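# Sort items into containers matching sticker colors

## Task

Put every item into the container whose color is the same as the color of the sticker on that item.

## Robot and tools

Robots: four identical i2rt Big YAM arms, arm1 to arm4. Each has six revolute joints, a two-finger gripper and a wrist camera that rides on top of the hand looking toward the fingertips. Reach is roughly 1.0 m from the joint1 axis. Base (foot) poses in the scene frame, in metres and quat wxyz: arm1 (-0.644, +1.377, +0.914) (+0.682, +0.007, +0.004, +0.731); arm2 (-0.655, -0.555, +0.928) (+0.747, +0.002, +0.000, -0.665); arm3 (+0.651, -1.332, +0.868) (+0.663, -0.004, -0.006, -0.748); arm4 (+0.648, +0.477, +0.879) (+0.687, +0.001, +0.003, +0.727). Each foot faces its own +x. Room cameras: cam_room_a1, cam_room_a2, cam_room_b1, cam_room_b2; wrist cameras: arm1_cam_wrist to arm4_cam_wrist.

Frame: one shared scene frame, origin on the floor, +z up. The printed "hand" is the point between the finger pads, about 1 cm behind the tips; fingers point along the hand's +z, and open/close along its y. "hand_target" is where the hand would be at the joint targets currently held; under load the hand may sit short of it. Printed hand positions get less accurate at long reach.

Tool move: optional keys arm1, arm2, arm3, arm4 (one object per arm; an arm left out gets nothing new) and cameras. Inside an arm object:
- joints: absolute targets by name. joint1_rad -2.879..2.879 (yaw about the foot, positive counter-clockwise seen from above, 0 = along foot +x); joint2_rad 0..3.141 (shoulder, 0 = upper arm pointing back, positive lifts it up then forward); joint3_rad 0..3.019 (elbow, 0 = folded); joint4_rad -1.692..1.57 (hand pitch, positive tips fingers up); joint5_rad -1.57..1.57 (sideways swing, positive toward arm's right); joint6_rad -2.094..2.094 (roll, positive clockwise viewed from behind); gripper_m 0..0.093 (fingertip gap in metres). Radians and metres, absolute, not offsets.
- target: a list of 7 numbers [x, y, z, qw, qx, qy, qz], an absolute hand pose in the scene frame (metres, unit quaternion), in the same form the "hand" line prints. The hand travels in a straight line from its hand_target toward it. When target is given, joints may only contain gripper_m.
- speed: top path speed in m/s, 0.002..0.5, default 0.25; only allowed with target. Rotation is capped at twice that value in rad/s.
All motions in a call start together; all hand paths in one call finish together, paced by the slowest. Paths last 0.5 to 10 s and are cut off at 10 s. Hands lag, can wander off the line, can overshoot the speed (especially with a near-straight arm) and often end a centimetre or more off. Each step clips the commanded pose to within 100 mm and 20 degrees of the measured one. Paths do not avoid obstacles or other arms. Unknown keys make a call invalid; out-of-range values get it refused, and a refusal cancels the later move/wait/finished_scene calls in that reply.

cameras (in move and wait): list of camera names, or "all"; omitted/null means all, [] means none. Images are the latest frames and may trail the state slightly; the "pictures" line gives their order.

wait: seconds 0..10, plus optional cameras; commands nothing, returns full state. zoom_image: camera plus region [x0, y0, x1, y1] in pixels from the top-left, up to 504 by 504, on that camera's latest image (it must have been returned). read_manual: only returns licence text. finished_scene: scene number 1..3; ends the scene permanently, so call it only when every item rests in the right container without help.

Reading results: after a motion, the "move" line gives per arm "done" or its worst status. Statuses: "off_target" (stopped short, may still push); "time_out" (joint couldn't finish; the arm then holds nearby targets and keeps pushing, listed under on_its_own; send the reported positions to relax it); "not_followed" with "joint command not followed" or "pose unreachable" (a self/arm-collision or reach check blocked it; gripper commands still run; the arm may keep trying until given new targets). In on_its_own, "held at" is the target, not the reading. Arms under "as last shown" were not commanded and show "not commanded". Joint velocities are rad/s (gripper m/s); "within noise" means stationary. Joint torques are total drive output including gravity, with offsets and noise; joints 3 and 4 wrap at ±28 N m.

Gripper: closed on nothing reads 0.000 to 0.002. When holding a rigid part, the reading is up to 0.005 below its width. For a firm grip command about 0.005 below the width at first contact (more for soft, small or round items; soft ones get crushed by smaller targets). To release, command well above the current reading. Free-air readings run up to 0.002 wide.

Cautions: arms do not stop on contact and will keep pushing hard; hard pushes between two robots end the scene, and the collision check can react late and ignores fingers, gripper housings and wrist cameras. Do not knock items off the work area or onto the floor, avoid drops, slams and releasing an item while it moves. Loose items may occasionally be nudged by outside forces. Motors heat when holding loads, reaching out far or pushing against something, even while you deliberate; a MOTOR HOT line warns at 85 °C, and at 100 °C the arm goes limp and drops for 30 to 60 s or more (keys then read "limit_stop_at_motor_heat"; resend targets afterward). The scene keeps running while you think, holding the last commands.

Each tool is called after "Emit:" by a JSON object that holds its "name" and its "arguments".

## Session

Emit:
{"name": "move", "arguments": {"cameras": ["all"]}}

Emit:
{"name": "zoom_image", "arguments": {"camera": "cam_room_a1", "region": [0, 280, 400, 504]}}

Emit:
{"name": "zoom_image", "arguments": {"camera": "cam_room_b1", "region": [50, 280, 400, 480]}}

Scene clock: 0.00 s.
Joint torques (N m): no reading
Motor temperatures (°C): arm1=[21 23 27 23 21 21 21] | arm2=[23 24 26 22 22 20 23] | arm3=[24 23 23 23 24 23 23] | arm4=[22 22 23 22 24 21 24]
Heat: arm1: hottest joint3_rad 27 °C; arm2: hottest joint3_rad 26 °C; arm3: hottest joint1_rad 24 °C; arm4: hottest joint5_rad 24 °C.
Joint velocities: within noise
arm1.joint_positions: joint1_rad=-0.168 joint2_rad=+0.560 joint3_rad=+1.361 joint4_rad=-1.410 joint5_rad=+0.240 joint6_rad=+0.692 gripper_m=+0.09396
arm1.joint_status: not commanded
arm1.hand: x=-0.5745 y=+1.5715 z=+1.4388 quat_wxyz=(-0.303, +0.280, -0.837, -0.359) (m; scene frame)
arm1.hand_target: x=-0.5746 y=+1.5689 z=+1.4515 quat_wxyz=(-0.308, +0.276, -0.832, -0.370) (m; scene frame)
arm1.hand_status: not commanded
arm2.joint_positions: joint1_rad=+0.198 joint2_rad=+0.483 joint3_rad=+1.641 joint4_rad=-1.210 joint5_rad=-0.086 joint6_rad=-0.484 gripper_m=+0.09396
arm2.joint_status: not commanded
arm2.hand: x=-0.6069 y=-0.6635 z=+1.6316 quat_wxyz=(-0.468, -0.246, -0.683, +0.505) (m; scene frame)
arm2.hand_target: x=-0.6088 y=-0.6576 z=+1.6378 quat_wxyz=(-0.472, -0.243, -0.677, +0.510) (m; scene frame)
arm2.hand_status: not commanded
arm3.joint_positions: joint1_rad=+0.130 joint2_rad=+0.645 joint3_rad=+1.695 joint4_rad=-1.138 joint5_rad=+0.075 joint6_rad=+0.392 gripper_m=+0.09396
arm3.joint_status: not commanded
arm3.hand: x=+0.6386 y=-1.5165 z=+1.5921 quat_wxyz=(-0.552, -0.621, -0.389, +0.398) (m; scene frame)
arm3.hand_target: x=+0.6385 y=-1.5116 z=+1.6003 quat_wxyz=(-0.558, -0.615, -0.384, +0.402) (m; scene frame)
arm3.hand_status: not commanded
arm4.joint_positions: joint1_rad=+0.147 joint2_rad=+0.437 joint3_rad=+1.709 joint4_rad=-1.566 joint5_rad=+0.245 joint6_rad=+0.670 gripper_m=+0.09396
arm4.joint_status: not commanded
arm4.hand: x=+0.6820 y=+0.5376 z=+1.5262 quat_wxyz=(-0.292, +0.355, -0.719, -0.522) (m; scene frame)
arm4.hand_target: x=+0.6829 y=+0.5336 z=+1.5313 quat_wxyz=(-0.294, +0.352, -0.714, -0.529) (m; scene frame)
arm4.hand_status: not commanded
pictures: arm1_cam_wrist, arm2_cam_wrist, arm3_cam_wrist, arm4_cam_wrist, cam_room_a1, cam_room_a2, cam_room_b1, cam_room_b2
Images, in order (width x height): arm1_cam_wrist 672x504, arm2_cam_wrist 672x504, arm3_cam_wrist 672x504, arm4_cam_wrist 672x504, cam_room_a1 672x504, cam_room_a2 672x504, cam_room_b1 672x504, cam_room_b2 672x504.

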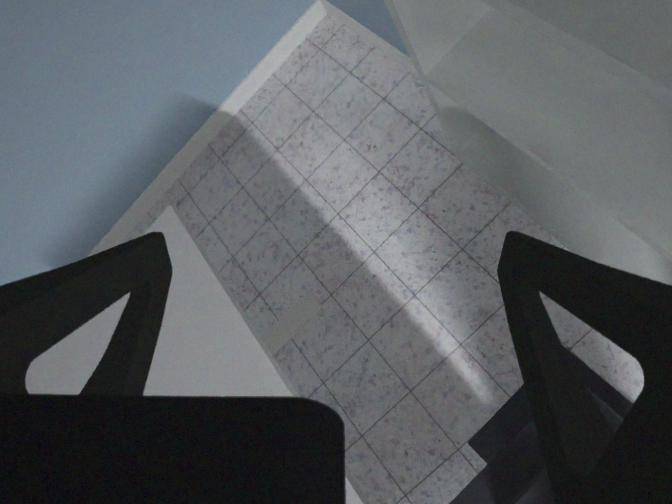

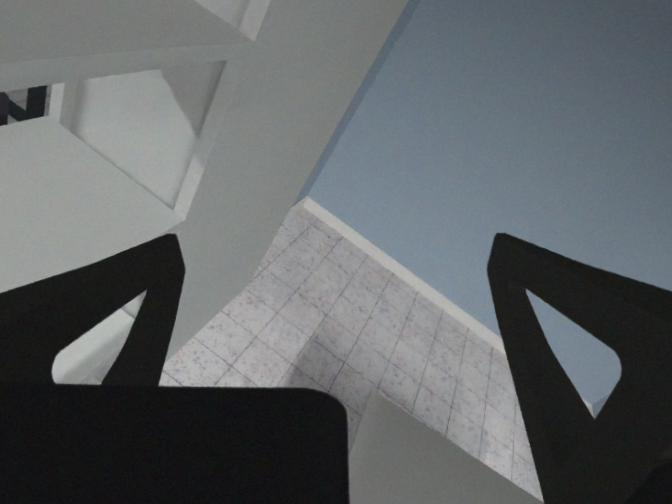

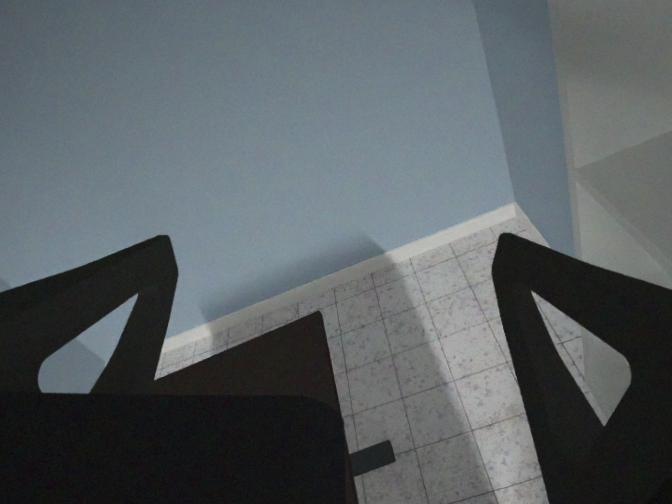

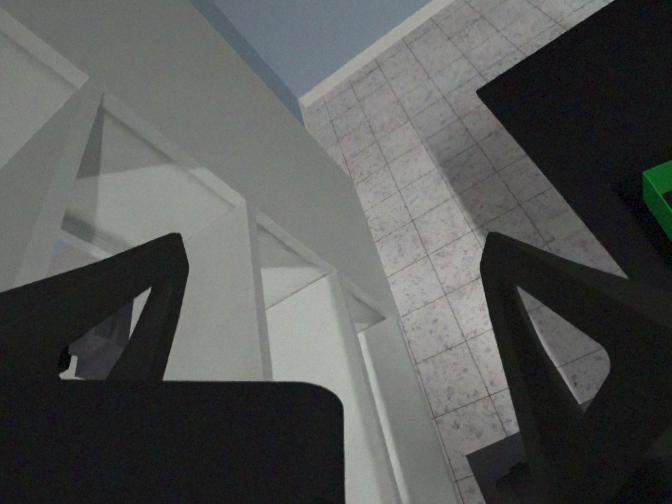

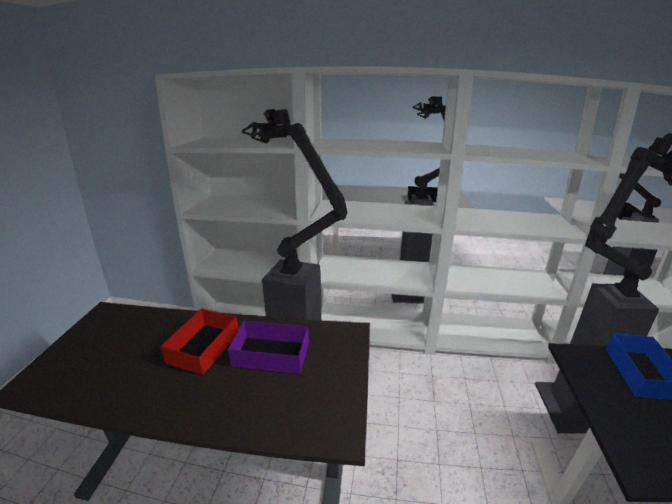

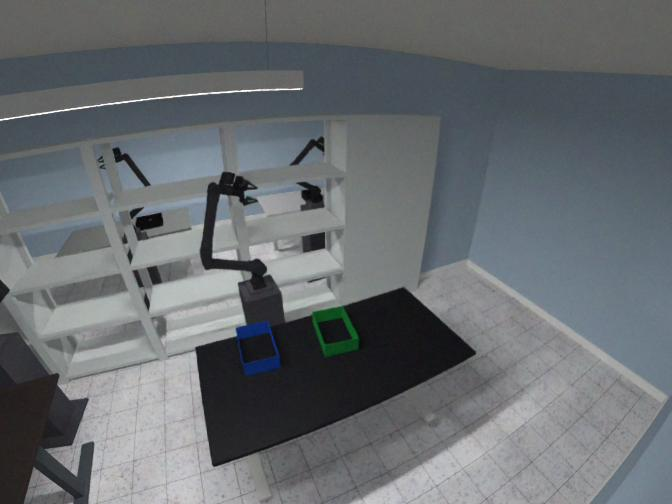

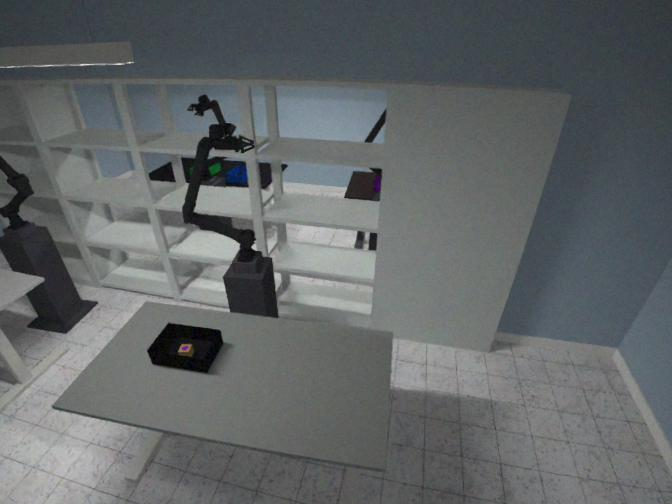

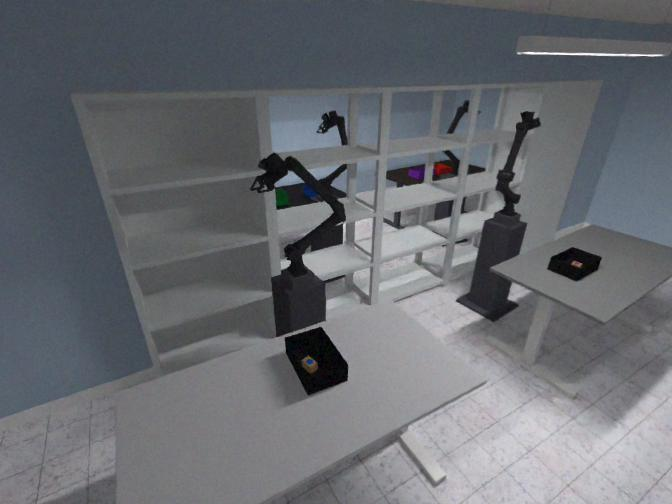

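Scaled by 1.260.

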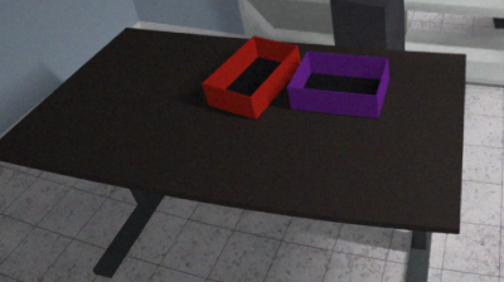

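Scaled by 1.440.

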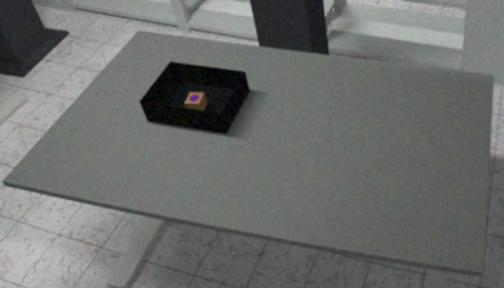

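Emit:
{"name": "zoom_image", "arguments": {"camera": "cam_room_b1", "region": [140, 315, 230, 380]}}

Emit:
{"name": "zoom_image", "arguments": {"camera": "cam_room_b2", "region": [540, 240, 610, 290]}}

Emit:
{"name": "zoom_image", "arguments": {"camera": "cam_room_b2", "region": [270, 320, 370, 400]}}

Emit:
{"name": "zoom_image", "arguments": {"camera": "cam_room_a2", "region": [200, 290, 380, 400]}}

Emit:
{"name": "zoom_image", "arguments": {"camera": "cam_room_a1", "region": [140, 300, 330, 390]}}

Scaled by 5.600.

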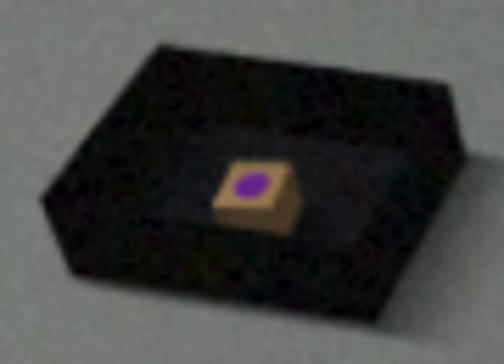

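Scaled by 7.200.

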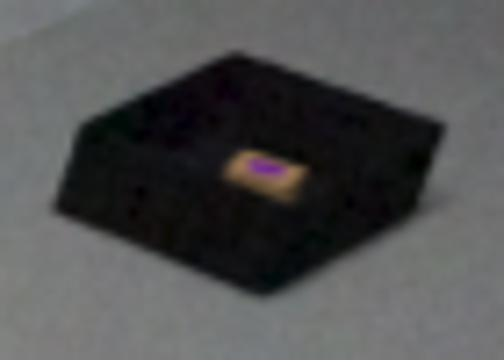

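Scaled by 5.040.

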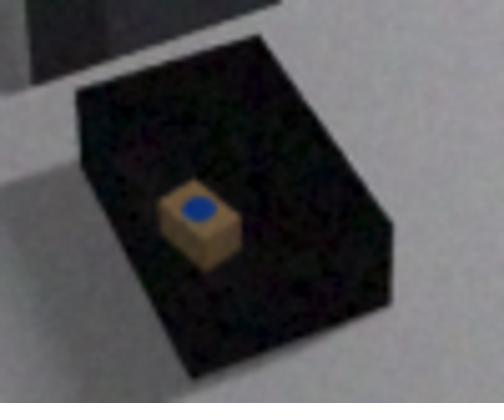

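Scaled by 2.800.

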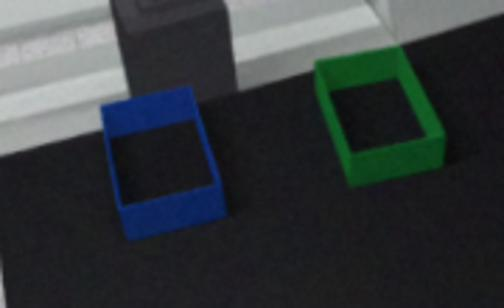

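Scaled by 2.653.

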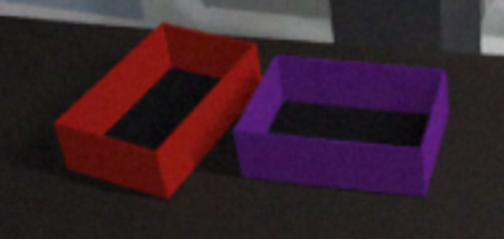

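Emit:
{"name": "move", "arguments": {"arm1": {"joints": {"joint1_rad": 1.75, "joint2_rad": 1.218, "joint3_rad": 1.218, "joint4_rad": -0.95, "joint5_rad": 0, "joint6_rad": 0}}, "arm2": {"joints": {"joint1_rad": -1.65, "joint2_rad": 1.218, "joint3_rad": 1.218, "joint4_rad": -0.95, "joint5_rad": 0, "joint6_rad": 0}}, "arm3": {"joints": {"joint1_rad": 1.69, "joint2_rad": 1.218, "joint3_rad": 1.218, "joint4_rad": -0.95, "joint5_rad": 0, "joint6_rad": 0}}, "arm4": {"joints": {"joint1_rad": -1.628, "joint2_rad": 1.218, "joint3_rad": 1.218, "joint4_rad": -0.95, "joint5_rad": 0, "joint6_rad": 0}}, "cameras": ["arm1_cam_wrist", "arm2_cam_wrist", "arm3_cam_wrist", "arm4_cam_wrist"]}}

Scene clock: 26.23 s.
Joint torques (N m): arm1=[-2.08 -8.35 12.79 1.8 0.07 -0.06] | arm2=[1.03 -12.4 13.39 2.17 -0.02 0.2] | arm3=[1.55 -9.7 11.88 1.03 0.12 -0.11] | arm4=[1.2 -12.1 11.63 1.32 0.07 -0.09]
Motor temperatures (°C): arm1=[21 24 30 23 21 21 21] | arm2=[23 24 27 22 22 20 23] | arm3=[24 23 25 23 24 23 23] | arm4=[22 22 24 22 24 21 24]
Heat: arm1: hottest joint3_rad 30 °C; arm2: hottest joint3_rad 27 °C; arm3: hottest joint3_rad 25 °C; arm4: hottest joint3_rad 24 °C.
move: arm1 done; arm2 done; arm3 done; arm4 done
Joint velocities: within noise
arm1.joint_positions: joint1_rad=+1.752 joint2_rad=+1.235 joint3_rad=+1.204 joint4_rad=-0.962 joint5_rad=-0.002 joint6_rad=+0.008 gripper_m=+0.09399
arm1.joint_status: all done
arm1.hand: x=-1.1016 y=+1.2586 z=+1.2135 quat_wxyz=(+0.035, +0.949, +0.117, -0.290) (m; scene frame)
arm1.hand_target: x=-1.1040 y=+1.2591 z=+1.2302 quat_wxyz=(+0.036, +0.943, +0.118, -0.310) (m; scene frame)
arm1.hand_status: not commanded
arm2.joint_positions: joint1_rad=-1.654 joint2_rad=+1.231 joint3_rad=+1.196 joint4_rad=-0.957 joint5_rad=+0.000 joint6_rad=-0.014 gripper_m=+0.09398
arm2.joint_status: all done
arm2.hand: x=-1.1312 y=-0.5716 z=+1.2182 quat_wxyz=(-0.001, -0.958, -0.023, +0.285) (m; scene frame)
arm2.hand_target: x=-1.1350 y=-0.5739 z=+1.2367 quat_wxyz=(-0.004, -0.952, -0.018, +0.305) (m; scene frame)
arm2.hand_status: not commanded
arm3.joint_positions: joint1_rad=+1.687 joint2_rad=+1.211 joint3_rad=+1.190 joint4_rad=-0.948 joint5_rad=-0.003 joint6_rad=+0.007 gripper_m=+0.09398
arm3.joint_status: all done
arm3.hand: x=+1.1239 y=-1.3298 z=+1.1662 quat_wxyz=(-0.297, -0.003, -0.955, +0.005) (m; scene frame)
arm3.hand_target: x=+1.1303 y=-1.3286 z=+1.1775 quat_wxyz=(-0.306, +0.001, -0.952, +0.007) (m; scene frame)
arm3.hand_status: not commanded
arm4.joint_positions: joint1_rad=-1.633 joint2_rad=+1.234 joint3_rad=+1.181 joint4_rad=-0.961 joint5_rad=+0.000 joint6_rad=+0.014 gripper_m=+0.09398
arm4.joint_status: all done
arm4.hand: x=+1.1215 y=+0.4751 z=+1.1581 quat_wxyz=(-0.272, -0.009, -0.962, +0.000) (m; scene frame)
arm4.hand_target: x=+1.1290 y=+0.4777 z=+1.1860 quat_wxyz=(-0.303, +0.000, -0.953, +0.002) (m; scene frame)
arm4.hand_status: not commanded
pictures: arm1_cam_wrist, arm2_cam_wrist, arm3_cam_wrist, arm4_cam_wrist
Images, in order (width x height): arm1_cam_wrist 672x504, arm2_cam_wrist 672x504, arm3_cam_wrist 672x504, arm4_cam_wrist 672x504.

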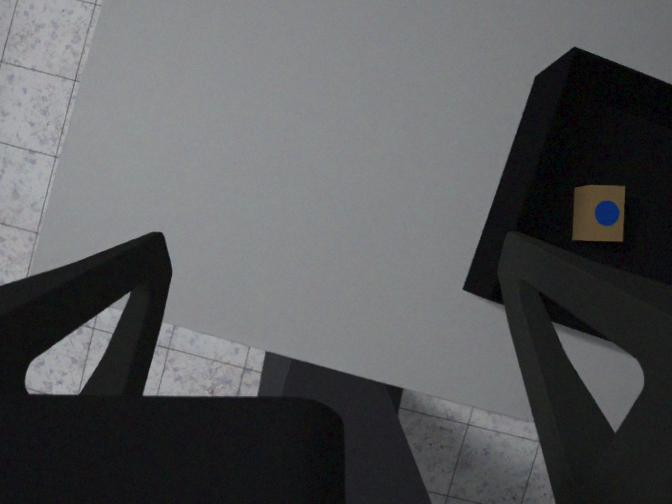

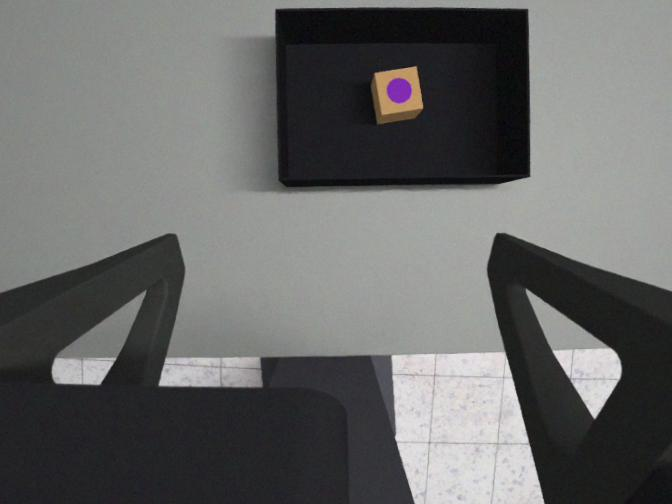

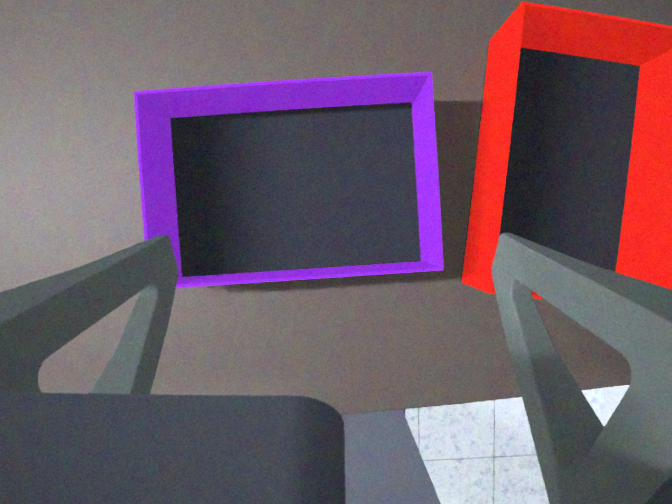

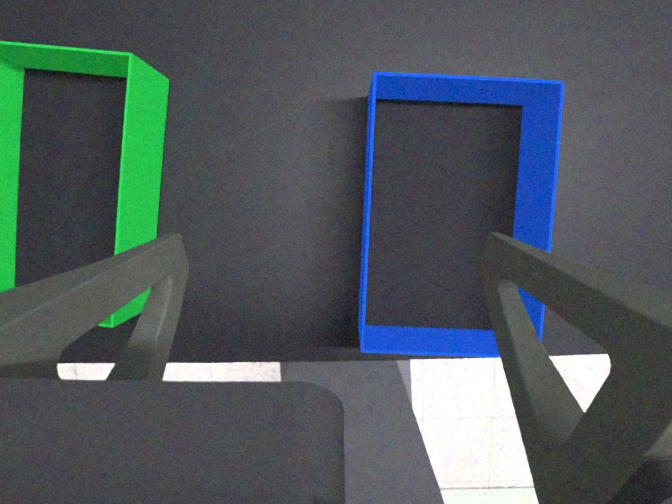

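Emit:
{"name": "zoom_image", "arguments": {"camera": "arm1_cam_wrist", "region": [540, 160, 672, 260]}}

Emit:
{"name": "zoom_image", "arguments": {"camera": "arm2_cam_wrist", "region": [340, 40, 460, 140]}}

Scaled by 3.818.

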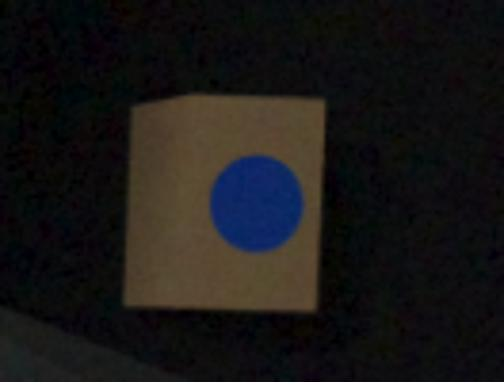

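Scaled by 4.200.

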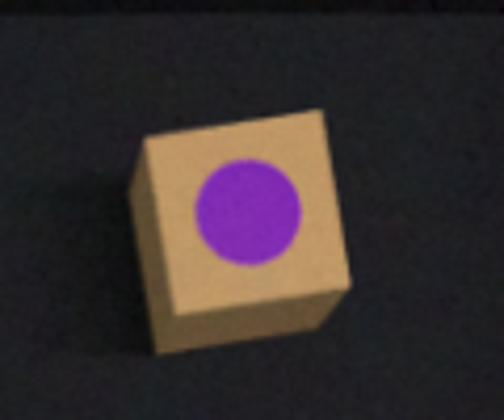

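Emit:
{"name": "move", "arguments": {"arm1": {"target": [-1.23, 1.548, 0.91, -0.028, -0.9603, -0.1043, 0.2573]}, "arm2": {"target": [-1.335, -0.5, 0.91, -0.0239, -0.9618, -0.0892, 0.2577]}, "arm3": {"joints": {"joint2_rad": 0.695, "joint3_rad": 0.723, "joint4_rad": -1.05, "joint5_rad": 0, "joint6_rad": 0}}, "arm4": {"joints": {"joint2_rad": 0.695, "joint3_rad": 0.723, "joint4_rad": -1.05, "joint5_rad": 0, "joint6_rad": 0}}, "cameras": ["arm1_cam_wrist", "arm2_cam_wrist"]}}

Scene clock: 61.03 s.
Joint torques (N m): arm1=[-1.67 -14.62 12.79 1.46 -0.29 -0.09] | arm2=[0.09 -20.37 13.12 2.21 -0.34 -0.09] | arm3=[1.38 -1.85 9.21 0.99 0.13 -0.11] | arm4=[1.08 -2.43 9.39 0.76 0.11 -0.1]
Motor temperatures (°C): arm1=[21 24 34 23 21 21 21] | arm2=[23 25 33 22 22 20 23] | arm3=[24 24 29 23 24 23 23] | arm4=[22 23 30 22 24 21 24]
Heat: arm1: hottest joint3_rad 34 °C; arm2: hottest joint3_rad 33 °C; arm3: hottest joint3_rad 29 °C; arm4: hottest joint3_rad 30 °C.
move: arm1 off_target; arm2 off_target; arm3 done; arm4 done
Joint velocities: within noise
arm1.joint_positions: joint1_rad=+1.143 joint2_rad=+1.938 joint3_rad=+1.161 joint4_rad=-0.420 joint5_rad=-0.270 joint6_rad=-0.504 gripper_m=+0.09399
arm1.joint_status: not commanded
arm1.hand: x=-1.2040 y=+1.5391 z=+0.8919 quat_wxyz=(+0.041, +0.968, +0.096, -0.230) (m; scene frame)
arm1.hand_target: x=-1.2286 y=+1.5476 z=+0.9110 quat_wxyz=(+0.028, +0.960, +0.104, -0.257) (m; scene frame)
arm1.hand_status: off_target (0.033 m and 3.7 deg from the pose sent, 0.439 m and 4.2 deg at the start)
arm2.joint_positions: joint1_rad=-1.799 joint2_rad=+2.048 joint3_rad=+1.352 joint4_rad=-0.418 joint5_rad=-0.149 joint6_rad=-0.248 gripper_m=+0.09398
arm2.joint_status: not commanded
arm2.hand: x=-1.3106 y=-0.5069 z=+0.8989 quat_wxyz=(-0.029, -0.968, -0.084, +0.234) (m; scene frame)
arm2.hand_target: x=-1.3336 y=-0.5000 z=+0.9110 quat_wxyz=(-0.023, -0.962, -0.089, +0.258) (m; scene frame)
arm2.hand_status: off_target (0.028 m and 2.9 deg from the pose sent, 0.376 m and 8.6 deg at the start)
arm3.joint_positions: joint1_rad=+1.687 joint2_rad=+0.693 joint3_rad=+0.726 joint4_rad=-1.047 joint5_rad=-0.002 joint6_rad=+0.007 gripper_m=+0.09398
arm3.joint_status: all done
arm3.hand: x=+0.9362 y=-1.3300 z=+1.0963 quat_wxyz=(-0.275, -0.003, -0.961, +0.005) (m; scene frame)
arm3.hand_target: x=+0.9352 y=-1.3295 z=+1.0938 quat_wxyz=(-0.271, +0.001, -0.962, +0.007) (m; scene frame)
arm3.hand_status: not commanded
arm4.joint_positions: joint1_rad=-1.633 joint2_rad=+0.697 joint3_rad=+0.719 joint4_rad=-1.044 joint5_rad=+0.000 joint6_rad=+0.014 gripper_m=+0.09398
arm4.joint_status: all done
arm4.hand: x=+0.9340 y=+0.4760 z=+1.1019 quat_wxyz=(-0.268, -0.009, -0.963, +0.000) (m; scene frame)
arm4.hand_target: x=+0.9335 y=+0.4775 z=+1.1039 quat_wxyz=(-0.269, +0.000, -0.963, +0.002) (m; scene frame)
arm4.hand_status: not commanded
pictures: arm1_cam_wrist, arm2_cam_wrist
Images, in order (width x height): arm1_cam_wrist 672x504, arm2_cam_wrist 672x504.

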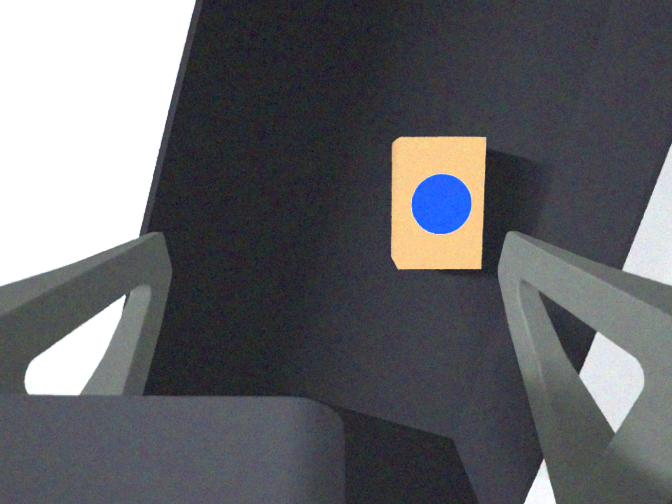

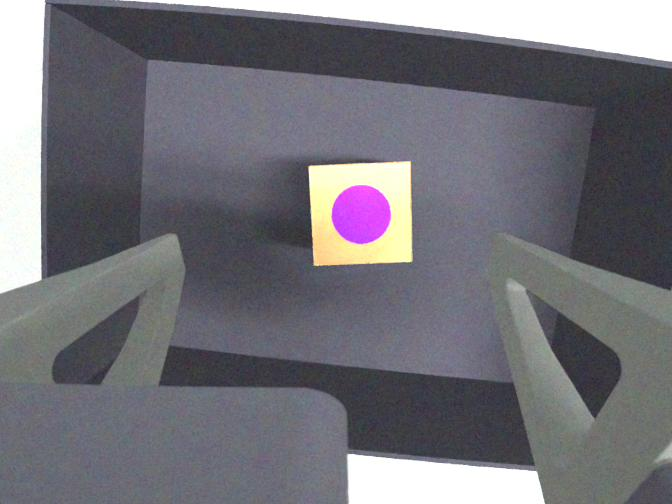

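Emit:
{"name": "move", "arguments": {"arm1": {"target": [-1.254, 1.596, 0.83, -0.028, -0.9603, -0.1043, 0.2573], "speed": 0.2}, "arm2": {"target": [-1.347, -0.489, 0.83, -0.0239, -0.9618, -0.0892, 0.2577], "speed": 0.2}, "arm3": {"joints": {"joint1_rad": -1.99}}, "arm4": {"joints": {"joint1_rad": 0.897}}, "cameras": ["arm1_cam_wrist", "arm2_cam_wrist"]}}

Scene clock: 79.67 s.
Joint torques (N m): arm1=[-1.26 -17.03 11.58 1.58 -0.27 -0.03] | arm2=[-0.03 -21.54 11.84 2.32 -0.34 -0.09] | arm3=[0.5 -1.9 9.14 0.95 -0.01 -0.1] | arm4=[0.97 -2.49 9.4 0.79 0.1 -0.1]
Motor temperatures (°C): arm1=[21 25 34 23 22 21 21] | arm2=[23 25 33 22 22 20 23] | arm3=[24 24 28 23 24 23 23] | arm4=[22 22 33 22 24 21 24]
Heat: arm1: hottest joint3_rad 34 °C; arm2: hottest joint3_rad 33 °C; arm3: hottest joint3_rad 28 °C; arm4: hottest joint3_rad 33 °C.
move: arm1 off_target; arm2 off_target; arm3 done; arm4 done
Joint velocities: within noise
arm1.joint_positions: joint1_rad=+1.081 joint2_rad=+2.166 joint3_rad=+1.286 joint4_rad=-0.338 joint5_rad=-0.297 joint6_rad=-0.565 gripper_m=+0.09399
arm1.joint_status: not commanded
arm1.hand: x=-1.2279 y=+1.5839 z=+0.8115 quat_wxyz=(+0.044, +0.968, +0.096, -0.229) (m; scene frame)
arm1.hand_target: x=-1.2526 y=+1.5954 z=+0.8311 quat_wxyz=(+0.028, +0.960, +0.104, -0.257) (m; scene frame)
arm1.hand_status: off_target (0.034 m and 3.9 deg from the pose sent, 0.098 m and 3.7 deg at the start)
arm2.joint_positions: joint1_rad=-1.813 joint2_rad=+2.214 joint3_rad=+1.394 joint4_rad=-0.295 joint5_rad=-0.156 joint6_rad=-0.262 gripper_m=+0.09398
arm2.joint_status: not commanded
arm2.hand: x=-1.3239 y=-0.4969 z=+0.8214 quat_wxyz=(-0.030, -0.968, -0.084, +0.234) (m; scene frame)
arm2.hand_target: x=-1.3457 y=-0.4890 z=+0.8307 quat_wxyz=(-0.024, -0.962, -0.089, +0.258) (m; scene frame)
arm2.hand_status: off_target (0.026 m and 2.9 deg from the pose sent, 0.080 m and 2.9 deg at the start)
arm3.joint_positions: joint1_rad=-1.980 joint2_rad=+0.693 joint3_rad=+0.726 joint4_rad=-1.047 joint5_rad=+0.001 joint6_rad=+0.005 gripper_m=+0.09402
arm3.joint_status: all done
arm3.hand: x=+0.4047 y=-1.1836 z=+1.0937 quat_wxyz=(+0.065, -0.928, +0.256, +0.263) (m; scene frame)
arm3.hand_target: x=+0.4069 y=-1.1818 z=+1.0911 quat_wxyz=(+0.066, -0.928, +0.259, +0.259) (m; scene frame)
arm3.hand_status: not commanded
arm4.joint_positions: joint1_rad=+0.895 joint2_rad=+0.697 joint3_rad=+0.719 joint4_rad=-1.044 joint5_rad=+0.000 joint6_rad=+0.013 gripper_m=+0.09401
arm4.joint_status: all done
arm4.hand: x=+0.4170 y=+0.6439 z=+1.1038 quat_wxyz=(-0.078, +0.915, -0.300, -0.260) (m; scene frame)
arm4.hand_target: x=+0.4172 y=+0.6432 z=+1.1058 quat_wxyz=(-0.080, +0.917, -0.293, -0.260) (m; scene frame)
arm4.hand_status: not commanded
pictures: arm1_cam_wrist, arm2_cam_wrist
Images, in order (width x height): arm1_cam_wrist 672x504, arm2_cam_wrist 672x504.

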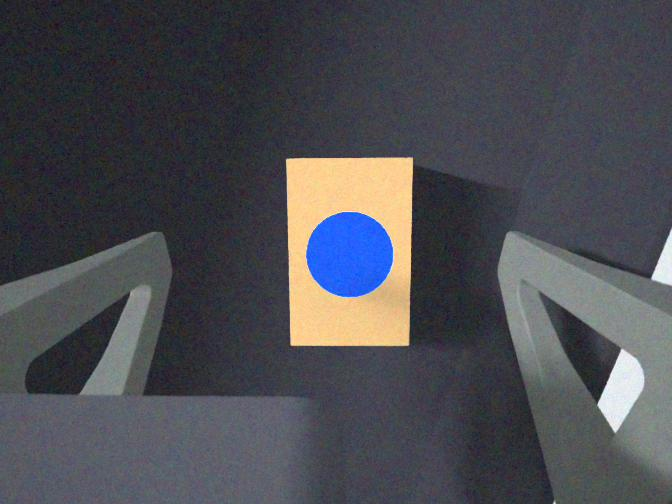

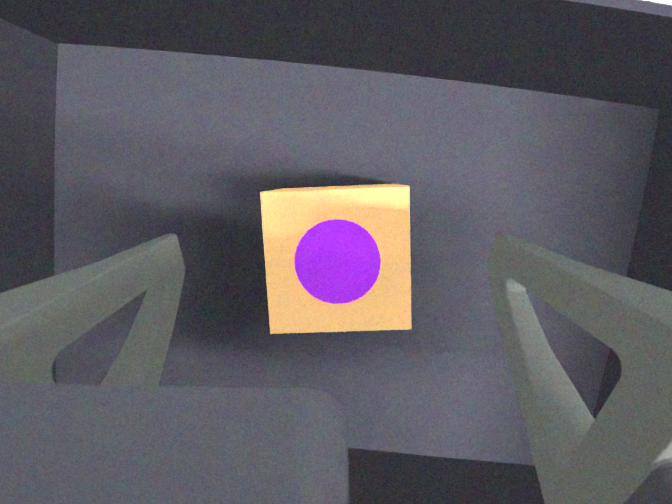

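Emit:
{"name": "move", "arguments": {"arm1": {"target": [-1.253, 1.6, 0.777, -0.028, -0.9603, -0.1043, 0.2573], "speed": 0.15}, "arm2": {"target": [-1.343, -0.488, 0.768, -0.0239, -0.9618, -0.0892, 0.2577], "speed": 0.15}, "cameras": ["arm1_cam_wrist", "arm2_cam_wrist"]}}

Scene clock: 86.23 s.
Joint torques (N m): arm1=[-2.96 -15.44 10.36 1.62 -0.1 -0.03] | arm2=[-0.21 -21.95 10.71 2.4 -0.33 -0.09] | arm3=[0.62 -1.96 9.16 0.96 0 -0.11] | arm4=[1.2 -2.26 9.51 0.65 0.11 -0.08]
Motor temperatures (°C): arm1=[21 25 33 23 22 21 21] | arm2=[23 26 33 22 22 20 23] | arm3=[24 24 28 23 24 23 23] | arm4=[22 22 33 22 24 21 24]
Heat: arm1: hottest joint3_rad 33 °C; arm2: hottest joint3_rad 33 °C; arm3: hottest joint3_rad 28 °C; arm4: hottest joint3_rad 33 °C.
move: arm1 off_target; arm2 off_target
Joint velocities: within noise
arm1.joint_positions: joint1_rad=+1.084 joint2_rad=+2.253 joint3_rad=+1.308 joint4_rad=-0.243 joint5_rad=-0.305 joint6_rad=-0.578 gripper_m=+0.09398
arm1.joint_status: not commanded
arm1.hand: x=-1.2388 y=+1.5848 z=+0.7753 quat_wxyz=(+0.039, +0.963, +0.107, -0.244) (m; scene frame)
arm1.hand_target: x=-1.2523 y=+1.5998 z=+0.7778 quat_wxyz=(+0.028, +0.960, +0.104, -0.257) (m; scene frame)
arm1.hand_status: off_target (0.021 m and 2.1 deg from the pose sent, 0.046 m and 3.9 deg at the start)
arm2.joint_positions: joint1_rad=-1.814 joint2_rad=+2.329 joint3_rad=+1.403 joint4_rad=-0.186 joint5_rad=-0.157 joint6_rad=-0.264 gripper_m=+0.09398
arm2.joint_status: not commanded
arm2.hand: x=-1.3217 y=-0.4969 z=+0.7620 quat_wxyz=(-0.030, -0.968, -0.085, +0.236) (m; scene frame)
arm2.hand_target: x=-1.3418 y=-0.4879 z=+0.7687 quat_wxyz=(-0.024, -0.962, -0.089, +0.258) (m; scene frame)
arm2.hand_status: off_target (0.024 m and 2.7 deg from the pose sent, 0.058 m and 2.9 deg at the start)
arm3, arm4: as last shown
pictures: arm1_cam_wrist, arm2_cam_wrist
Images, in order (width x height): arm1_cam_wrist 672x504, arm2_cam_wrist 672x504.

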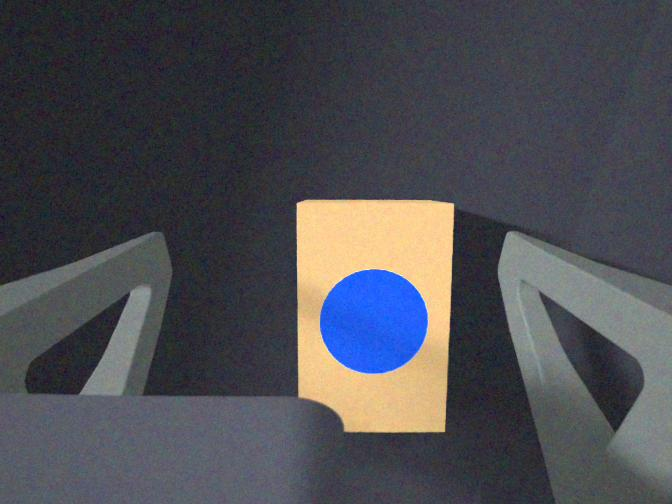

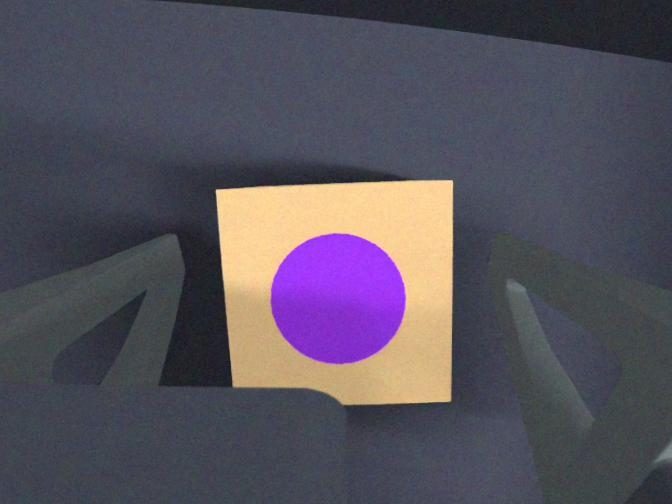

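Emit:
{"name": "move", "arguments": {"arm1": {"target": [-1.242, 1.612, 0.766, -0.028, -0.9603, -0.1043, 0.2573], "speed": 0.15}, "arm2": {"joints": {"gripper_m": 0.044}}, "cameras": ["arm1_cam_wrist", "arm2_cam_wrist"]}}

Scene clock: 93.97 s.
Joint torques (N m): arm1=[-3.6 -15.62 9.13 1.61 -0.17 -0.07] | arm2=[-0.21 -21.89 10.66 2.32 -0.29 -0.06] | arm3=[0.62 -1.79 9.2 0.98 0 -0.11] | arm4=[0.91 -2.32 9.43 0.75 0.09 -0.07]
Motor temperatures (°C): arm1=[21 25 33 23 21 21 21] | arm2=[23 26 33 22 22 20 23] | arm3=[24 23 28 23 24 23 23] | arm4=[22 22 34 22 24 21 24]
Heat: arm1: hottest joint3_rad 33 °C; arm2: hottest joint3_rad 33 °C; arm3: hottest joint3_rad 28 °C; arm4: hottest joint3_rad 34 °C.
move: arm1 off_target; arm2 off_target
Joint velocities: within noise
arm1.joint_positions: joint1_rad=+1.063 joint2_rad=+2.270 joint3_rad=+1.308 joint4_rad=-0.228 joint5_rad=-0.314 joint6_rad=-0.598 gripper_m=+0.09398
arm1.joint_status: not commanded
arm1.hand: x=-1.2333 y=+1.5955 z=+0.7662 quat_wxyz=(+0.039, +0.963, +0.107, -0.246) (m; scene frame)
arm1.hand_target: x=-1.2414 y=+1.6120 z=+0.7665 quat_wxyz=(+0.028, +0.960, +0.104, -0.257) (m; scene frame)
arm1.hand_status: off_target (0.019 m and 1.9 deg from the pose sent, 0.029 m and 2.1 deg at the start)
arm2.joint_positions: joint1_rad=-1.814 joint2_rad=+2.329 joint3_rad=+1.404 joint4_rad=-0.186 joint5_rad=-0.158 joint6_rad=-0.267 gripper_m=+0.05289
arm2.joint_status: gripper_m off_target (ended at +0.05292, target +0.04400)
arm2.hand: x=-1.3223 y=-0.4967 z=+0.7625 quat_wxyz=(-0.030, -0.967, -0.086, +0.237) (m; scene frame)
arm2.hand_target: x=-1.3420 y=-0.4879 z=+0.7688 quat_wxyz=(-0.024, -0.962, -0.089, +0.258) (m; scene frame)
arm2.hand_status: not commanded
arm3, arm4: as last shown
pictures: arm1_cam_wrist, arm2_cam_wrist
Images, in order (width x height): arm1_cam_wrist 672x504, arm2_cam_wrist 672x504.

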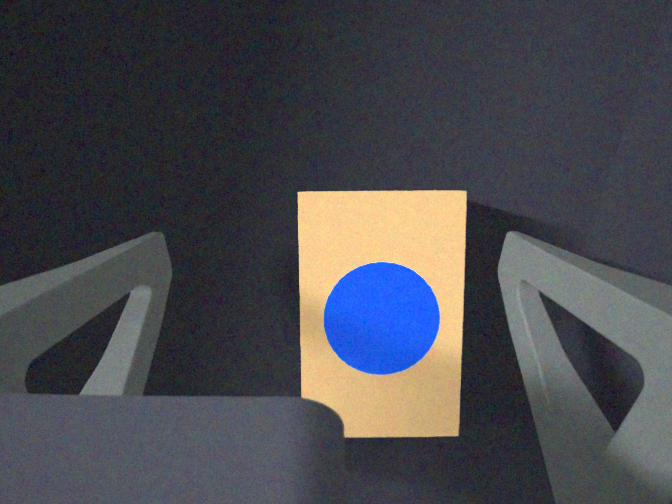

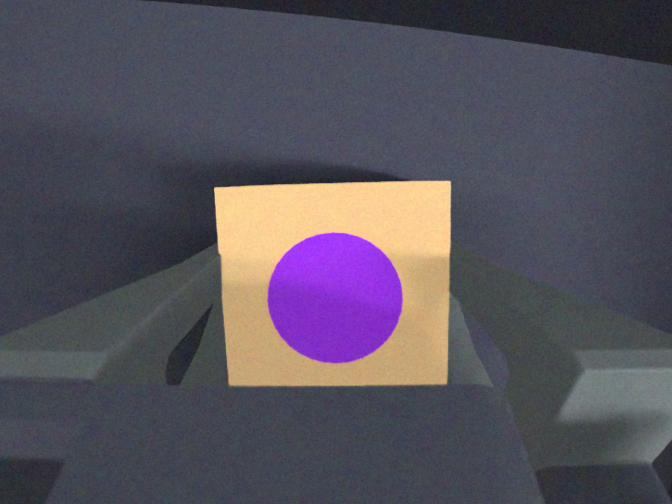

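Emit:
{"name": "wait", "arguments": {"seconds": 0.2, "cameras": ["arm1_cam_wrist"]}}

Scene clock: 101.93 s.
Joint torques (N m): arm1=[-3.14 -15.74 9.42 1.73 -0.14 -0.07] | arm2=[-0.03 -22.01 10.67 2.32 -0.29 -0.05] | arm3=[0.79 -1.85 9.14 0.95 -0.01 -0.1] | arm4=[0.79 -2.02 9.25 0.59 0.1 -0.09]
Motor temperatures (°C): arm1=[21 26 32 23 21 21 21] | arm2=[23 26 33 22 22 20 23] | arm3=[24 23 27 23 24 23 23] | arm4=[22 22 34 22 24 21 24]
Heat: arm1: hottest joint3_rad 32 °C; arm2: hottest joint3_rad 33 °C; arm3: hottest joint3_rad 27 °C; arm4: hottest joint3_rad 34 °C.
Joint velocities: within noise
arm1.joint_positions: joint1_rad=+1.063 joint2_rad=+2.270 joint3_rad=+1.308 joint4_rad=-0.228 joint5_rad=-0.314 joint6_rad=-0.598 gripper_m=+0.09398
arm1.joint_status: not commanded
arm1.hand: x=-1.2333 y=+1.5955 z=+0.7662 quat_wxyz=(+0.039, +0.963, +0.107, -0.246) (m; scene frame)
arm1.hand_target: x=-1.2414 y=+1.6120 z=+0.7665 quat_wxyz=(+0.028, +0.960, +0.104, -0.257) (m; scene frame)
arm1.hand_status: off_target (0.019 m and 1.9 deg from the pose sent, 0.029 m and 2.1 deg at the start)
arm2.joint_positions: joint1_rad=-1.814 joint2_rad=+2.329 joint3_rad=+1.404 joint4_rad=-0.186 joint5_rad=-0.158 joint6_rad=-0.267 gripper_m=+0.05289
arm2.joint_status: gripper_m off_target (ended at +0.05292, target +0.04400)
arm2.hand: x=-1.3223 y=-0.4967 z=+0.7625 quat_wxyz=(-0.030, -0.967, -0.086, +0.237) (m; scene frame)
arm2.hand_target: x=-1.3420 y=-0.4879 z=+0.7688 quat_wxyz=(-0.024, -0.962, -0.089, +0.258) (m; scene frame)
arm2.hand_status: not commanded
arm3.joint_positions: joint1_rad=-1.980 joint2_rad=+0.693 joint3_rad=+0.726 joint4_rad=-1.047 joint5_rad=+0.001 joint6_rad=+0.005 gripper_m=+0.09402
arm3.joint_status: not commanded
arm3.hand: x=+0.4047 y=-1.1836 z=+1.0937 quat_wxyz=(+0.065, -0.928, +0.256, +0.263) (m; scene frame)
arm3.hand_target: x=+0.4069 y=-1.1818 z=+1.0911 quat_wxyz=(+0.066, -0.928, +0.259, +0.259) (m; scene frame)
arm3.hand_status: not commanded
arm4.joint_positions: joint1_rad=+0.895 joint2_rad=+0.697 joint3_rad=+0.719 joint4_rad=-1.044 joint5_rad=+0.000 joint6_rad=+0.013 gripper_m=+0.09401
arm4.joint_status: not commanded
arm4.hand: x=+0.4170 y=+0.6439 z=+1.1038 quat_wxyz=(-0.078, +0.915, -0.300, -0.260) (m; scene frame)
arm4.hand_target: x=+0.4172 y=+0.6432 z=+1.1058 quat_wxyz=(-0.080, +0.917, -0.293, -0.260) (m; scene frame)
arm4.hand_status: not commanded
wait: 0.20 s; at rest from the start
pictures: arm1_cam_wrist
Images, in order (width x height): arm1_cam_wrist 672x504.

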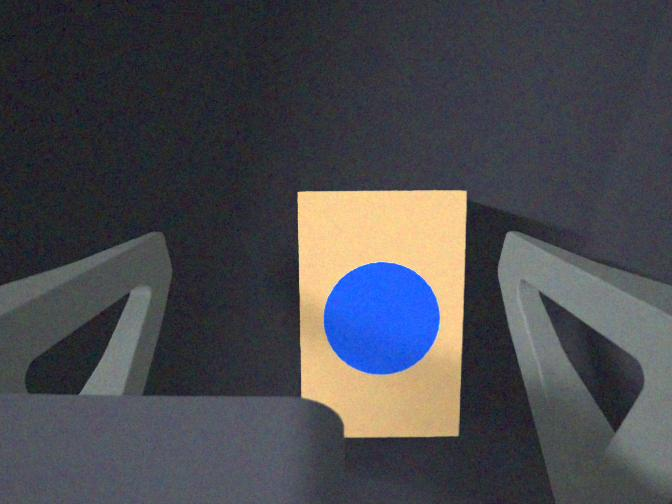

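Emit:
{"name": "move", "arguments": {"arm1": {"target": [-1.228, 1.603, 0.7665, -0.028, -0.9603, -0.1043, 0.2573], "speed": 0.1}, "arm2": {"target": [-1.342, -0.488, 1.05, -0.0239, -0.9618, -0.0892, 0.2577], "speed": 0.25}, "cameras": ["arm1_cam_wrist", "arm2_cam_wrist"]}}

Scene clock: 139.20 s.
Joint torques (N m): arm1=[-2.32 -17.32 6.38 1.68 -0.16 -0.02] | arm2=[-0.15 -21.07 14.49 1.17 -0.32 -0.07] | arm3=[0.67 -1.85 9.16 0.95 -0.01 -0.11] | arm4=[1.2 -2.2 9.39 0.8 0.05 -0.09]
Motor temperatures (°C): arm1=[21 27 31 23 21 21 21] | arm2=[23 26 34 22 22 20 24] | arm3=[24 23 27 23 24 23 23] | arm4=[22 22 35 22 24 21 24]
Heat: arm1: hottest joint3_rad 31 °C; arm2: hottest joint3_rad 34 °C; arm3: hottest joint3_rad 27 °C; arm4: hottest joint3_rad 35 °C.
move: arm1 done; arm2 off_target
Joint velocities: within noise
arm1.joint_positions: joint1_rad=+1.059 joint2_rad=+2.270 joint3_rad=+1.281 joint4_rad=-0.195 joint5_rad=-0.313 joint6_rad=-0.598 gripper_m=+0.09398
arm1.joint_status: not commanded
arm1.hand: x=-1.2259 y=+1.5945 z=+0.7608 quat_wxyz=(+0.037, +0.962, +0.106, -0.248) (m; scene frame)
arm1.hand_target: x=-1.2280 y=+1.6030 z=+0.7666 quat_wxyz=(+0.028, +0.960, +0.104, -0.257) (m; scene frame)
arm1.hand_status: done (0.010 m and 1.5 deg from the pose sent, 0.009 m and 1.9 deg at the start)
arm2.joint_positions: joint1_rad=-1.815 joint2_rad=+1.904 joint3_rad=+1.519 joint4_rad=-0.711 joint5_rad=-0.158 joint6_rad=-0.267 gripper_m=+0.05289
arm2.joint_status: not commanded
arm2.hand: x=-1.3283 y=-0.4961 z=+1.0330 quat_wxyz=(-0.028, -0.966, -0.086, +0.244) (m; scene frame)
arm2.hand_target: x=-1.3411 y=-0.4881 z=+1.0501 quat_wxyz=(-0.024, -0.962, -0.089, +0.258) (m; scene frame)
arm2.hand_status: off_target (0.023 m and 1.7 deg from the pose sent, 0.288 m and 2.6 deg at the start)
arm3, arm4: as last shown
pictures: arm1_cam_wrist, arm2_cam_wrist
Images, in order (width x height): arm1_cam_wrist 672x504, arm2_cam_wrist 672x504.

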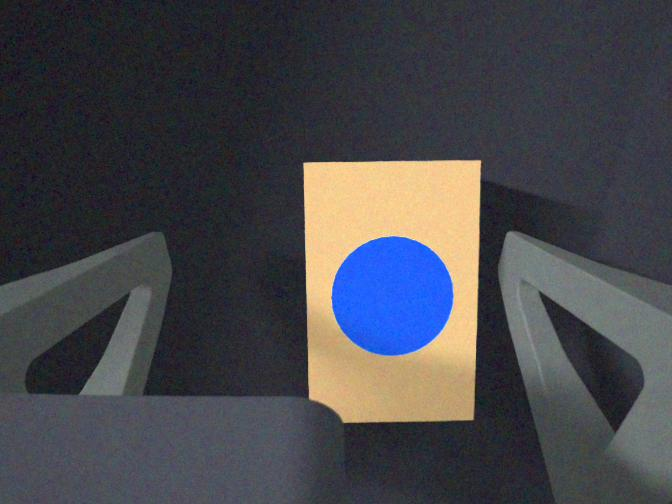

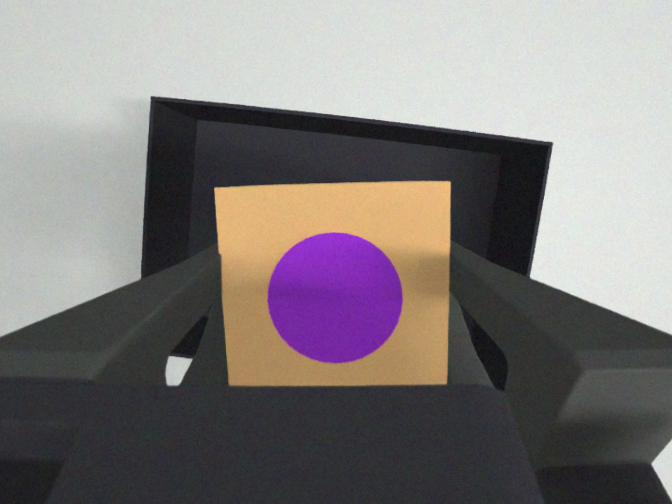

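Emit:
{"name": "move", "arguments": {"arm1": {"joints": {"gripper_m": 0.033}}, "arm2": {"joints": {"joint2_rad": 0.695, "joint3_rad": 0.723, "joint4_rad": -1.05, "joint5_rad": 0, "joint6_rad": 0}}, "cameras": ["arm1_cam_wrist"]}}

Emit:
{"name": "move", "arguments": {"arm1": {"target": [-1.228, 1.603, 1.05, -0.028, -0.9603, -0.1043, 0.2573], "speed": 0.25}, "arm2": {"joints": {"joint1_rad": 0.923}}, "cameras": ["arm1_cam_wrist"]}}

Scene clock: 145.87 s.
Joint torques (N m): arm1=[-2.61 -18.2 6.32 1.54 -0.14 0] | arm2=[-0.03 -2.84 10.82 1.5 0.15 0.21] | arm3=[0.62 -1.9 9.16 0.98 -0.01 -0.1] | arm4=[0.73 -2.49 9.42 0.64 0.11 -0.08]
Motor temperatures (°C): arm1=[21 27 31 23 21 21 21] | arm2=[23 26 33 22 22 20 24] | arm3=[24 23 27 23 24 23 23] | arm4=[22 22 36 22 24 21 24]
Heat: arm1: hottest joint3_rad 31 °C; arm2: hottest joint3_rad 33 °C; arm3: hottest joint3_rad 27 °C; arm4: hottest joint3_rad 36 °C.
move: arm1 off_target; arm2 done
Joint velocities: within noise
arm1.joint_positions: joint1_rad=+1.059 joint2_rad=+2.270 joint3_rad=+1.281 joint4_rad=-0.195 joint5_rad=-0.312 joint6_rad=-0.598 gripper_m=+0.04293
arm1.joint_status: gripper_m off_target (ended at +0.04296, target +0.03300)
arm1.hand: x=-1.2260 y=+1.5948 z=+0.7608 quat_wxyz=(+0.036, +0.962, +0.106, -0.248) (m; scene frame)
arm1.hand_target: x=-1.2280 y=+1.6029 z=+0.7666 quat_wxyz=(+0.028, +0.960, +0.104, -0.257) (m; scene frame)
arm1.hand_status: not commanded
arm2.joint_positions: joint1_rad=-1.817 joint2_rad=+0.695 joint3_rad=+0.732 joint4_rad=-1.042 joint5_rad=-0.004 joint6_rad=-0.015 gripper_m=+0.05291
arm2.joint_status: all done
arm2.hand: x=-0.9409 y=-0.5192 z=+1.1593 quat_wxyz=(+0.020, -0.959, +0.054, +0.277) (m; scene frame)
arm2.hand_target: x=-0.9373 y=-0.5165 z=+1.1540 quat_wxyz=(+0.020, -0.960, +0.066, +0.270) (m; scene frame)
arm2.hand_status: not commanded
arm3, arm4: as last shown
pictures: arm1_cam_wrist
Images, in order (width x height): arm1_cam_wrist 672x504.

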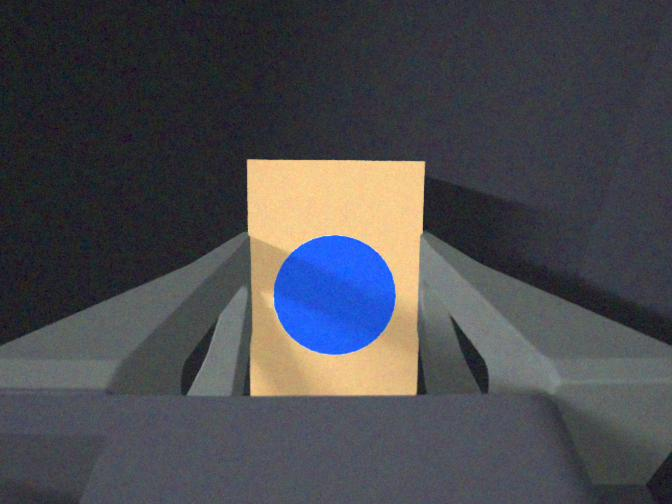

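Scene clock: 148.30 s.
Joint torques (N m): arm1=[-2.61 -14.86 14.64 0.72 -0.17 0.01] | arm2=[0.97 -2.9 10.82 1.51 0.03 0.2] | arm3=[0.62 -1.9 9.18 0.96 -0.01 -0.11] | arm4=[1.32 -1.96 9.4 0.55 0.08 -0.1]
Motor temperatures (°C): arm1=[21 27 32 23 21 21 21] | arm2=[23 26 33 22 22 20 24] | arm3=[24 23 28 23 24 23 23] | arm4=[22 22 36 22 24 21 24]
Heat: arm1: hottest joint3_rad 32 °C; arm2: hottest joint3_rad 33 °C; arm3: hottest joint3_rad 28 °C; arm4: hottest joint3_rad 36 °C.
move: arm1 off_target; arm2 done
Joint velocities: within noise
arm1.joint_positions: joint1_rad=+1.059 joint2_rad=+1.804 joint3_rad=+1.383 joint4_rad=-0.777 joint5_rad=-0.311 joint6_rad=-0.598 gripper_m=+0.04293
arm1.joint_status: not commanded
arm1.hand: x=-1.2159 y=+1.5914 z=+1.0291 quat_wxyz=(+0.039, +0.964, +0.105, -0.242) (m; scene frame)
arm1.hand_target: x=-1.2272 y=+1.6026 z=+1.0503 quat_wxyz=(+0.028, +0.960, +0.104, -0.258) (m; scene frame)
arm1.hand_status: off_target (0.027 m and 2.2 deg from the pose sent, 0.289 m and 1.4 deg at the start)
arm2.joint_positions: joint1_rad=+0.919 joint2_rad=+0.695 joint3_rad=+0.732 joint4_rad=-1.042 joint5_rad=-0.001 joint6_rad=-0.014 gripper_m=+0.05280
arm2.joint_status: all done
arm2.hand: x=-0.4080 y=-0.7028 z=+1.1597 quat_wxyz=(-0.269, -0.247, -0.928, +0.073) (m; scene frame)
arm2.hand_target: x=-0.4104 y=-0.7005 z=+1.1544 quat_wxyz=(-0.262, -0.253, -0.929, +0.069) (m; scene frame)
arm2.hand_status: not commanded
arm3, arm4: as last shown
pictures: arm1_cam_wrist
Images, in order (width x height): arm1_cam_wrist 672x504.

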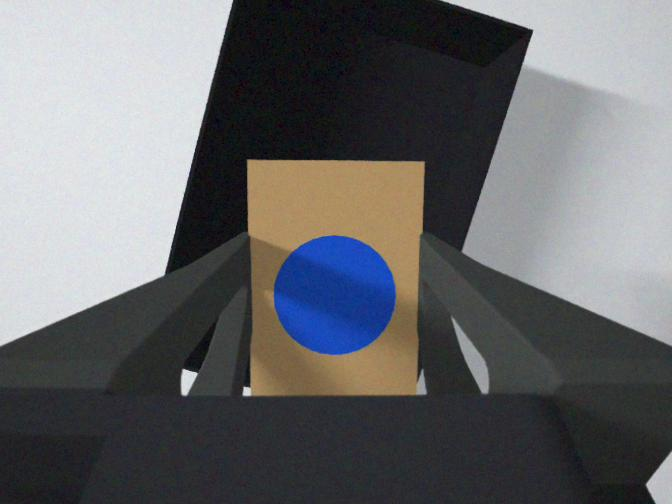

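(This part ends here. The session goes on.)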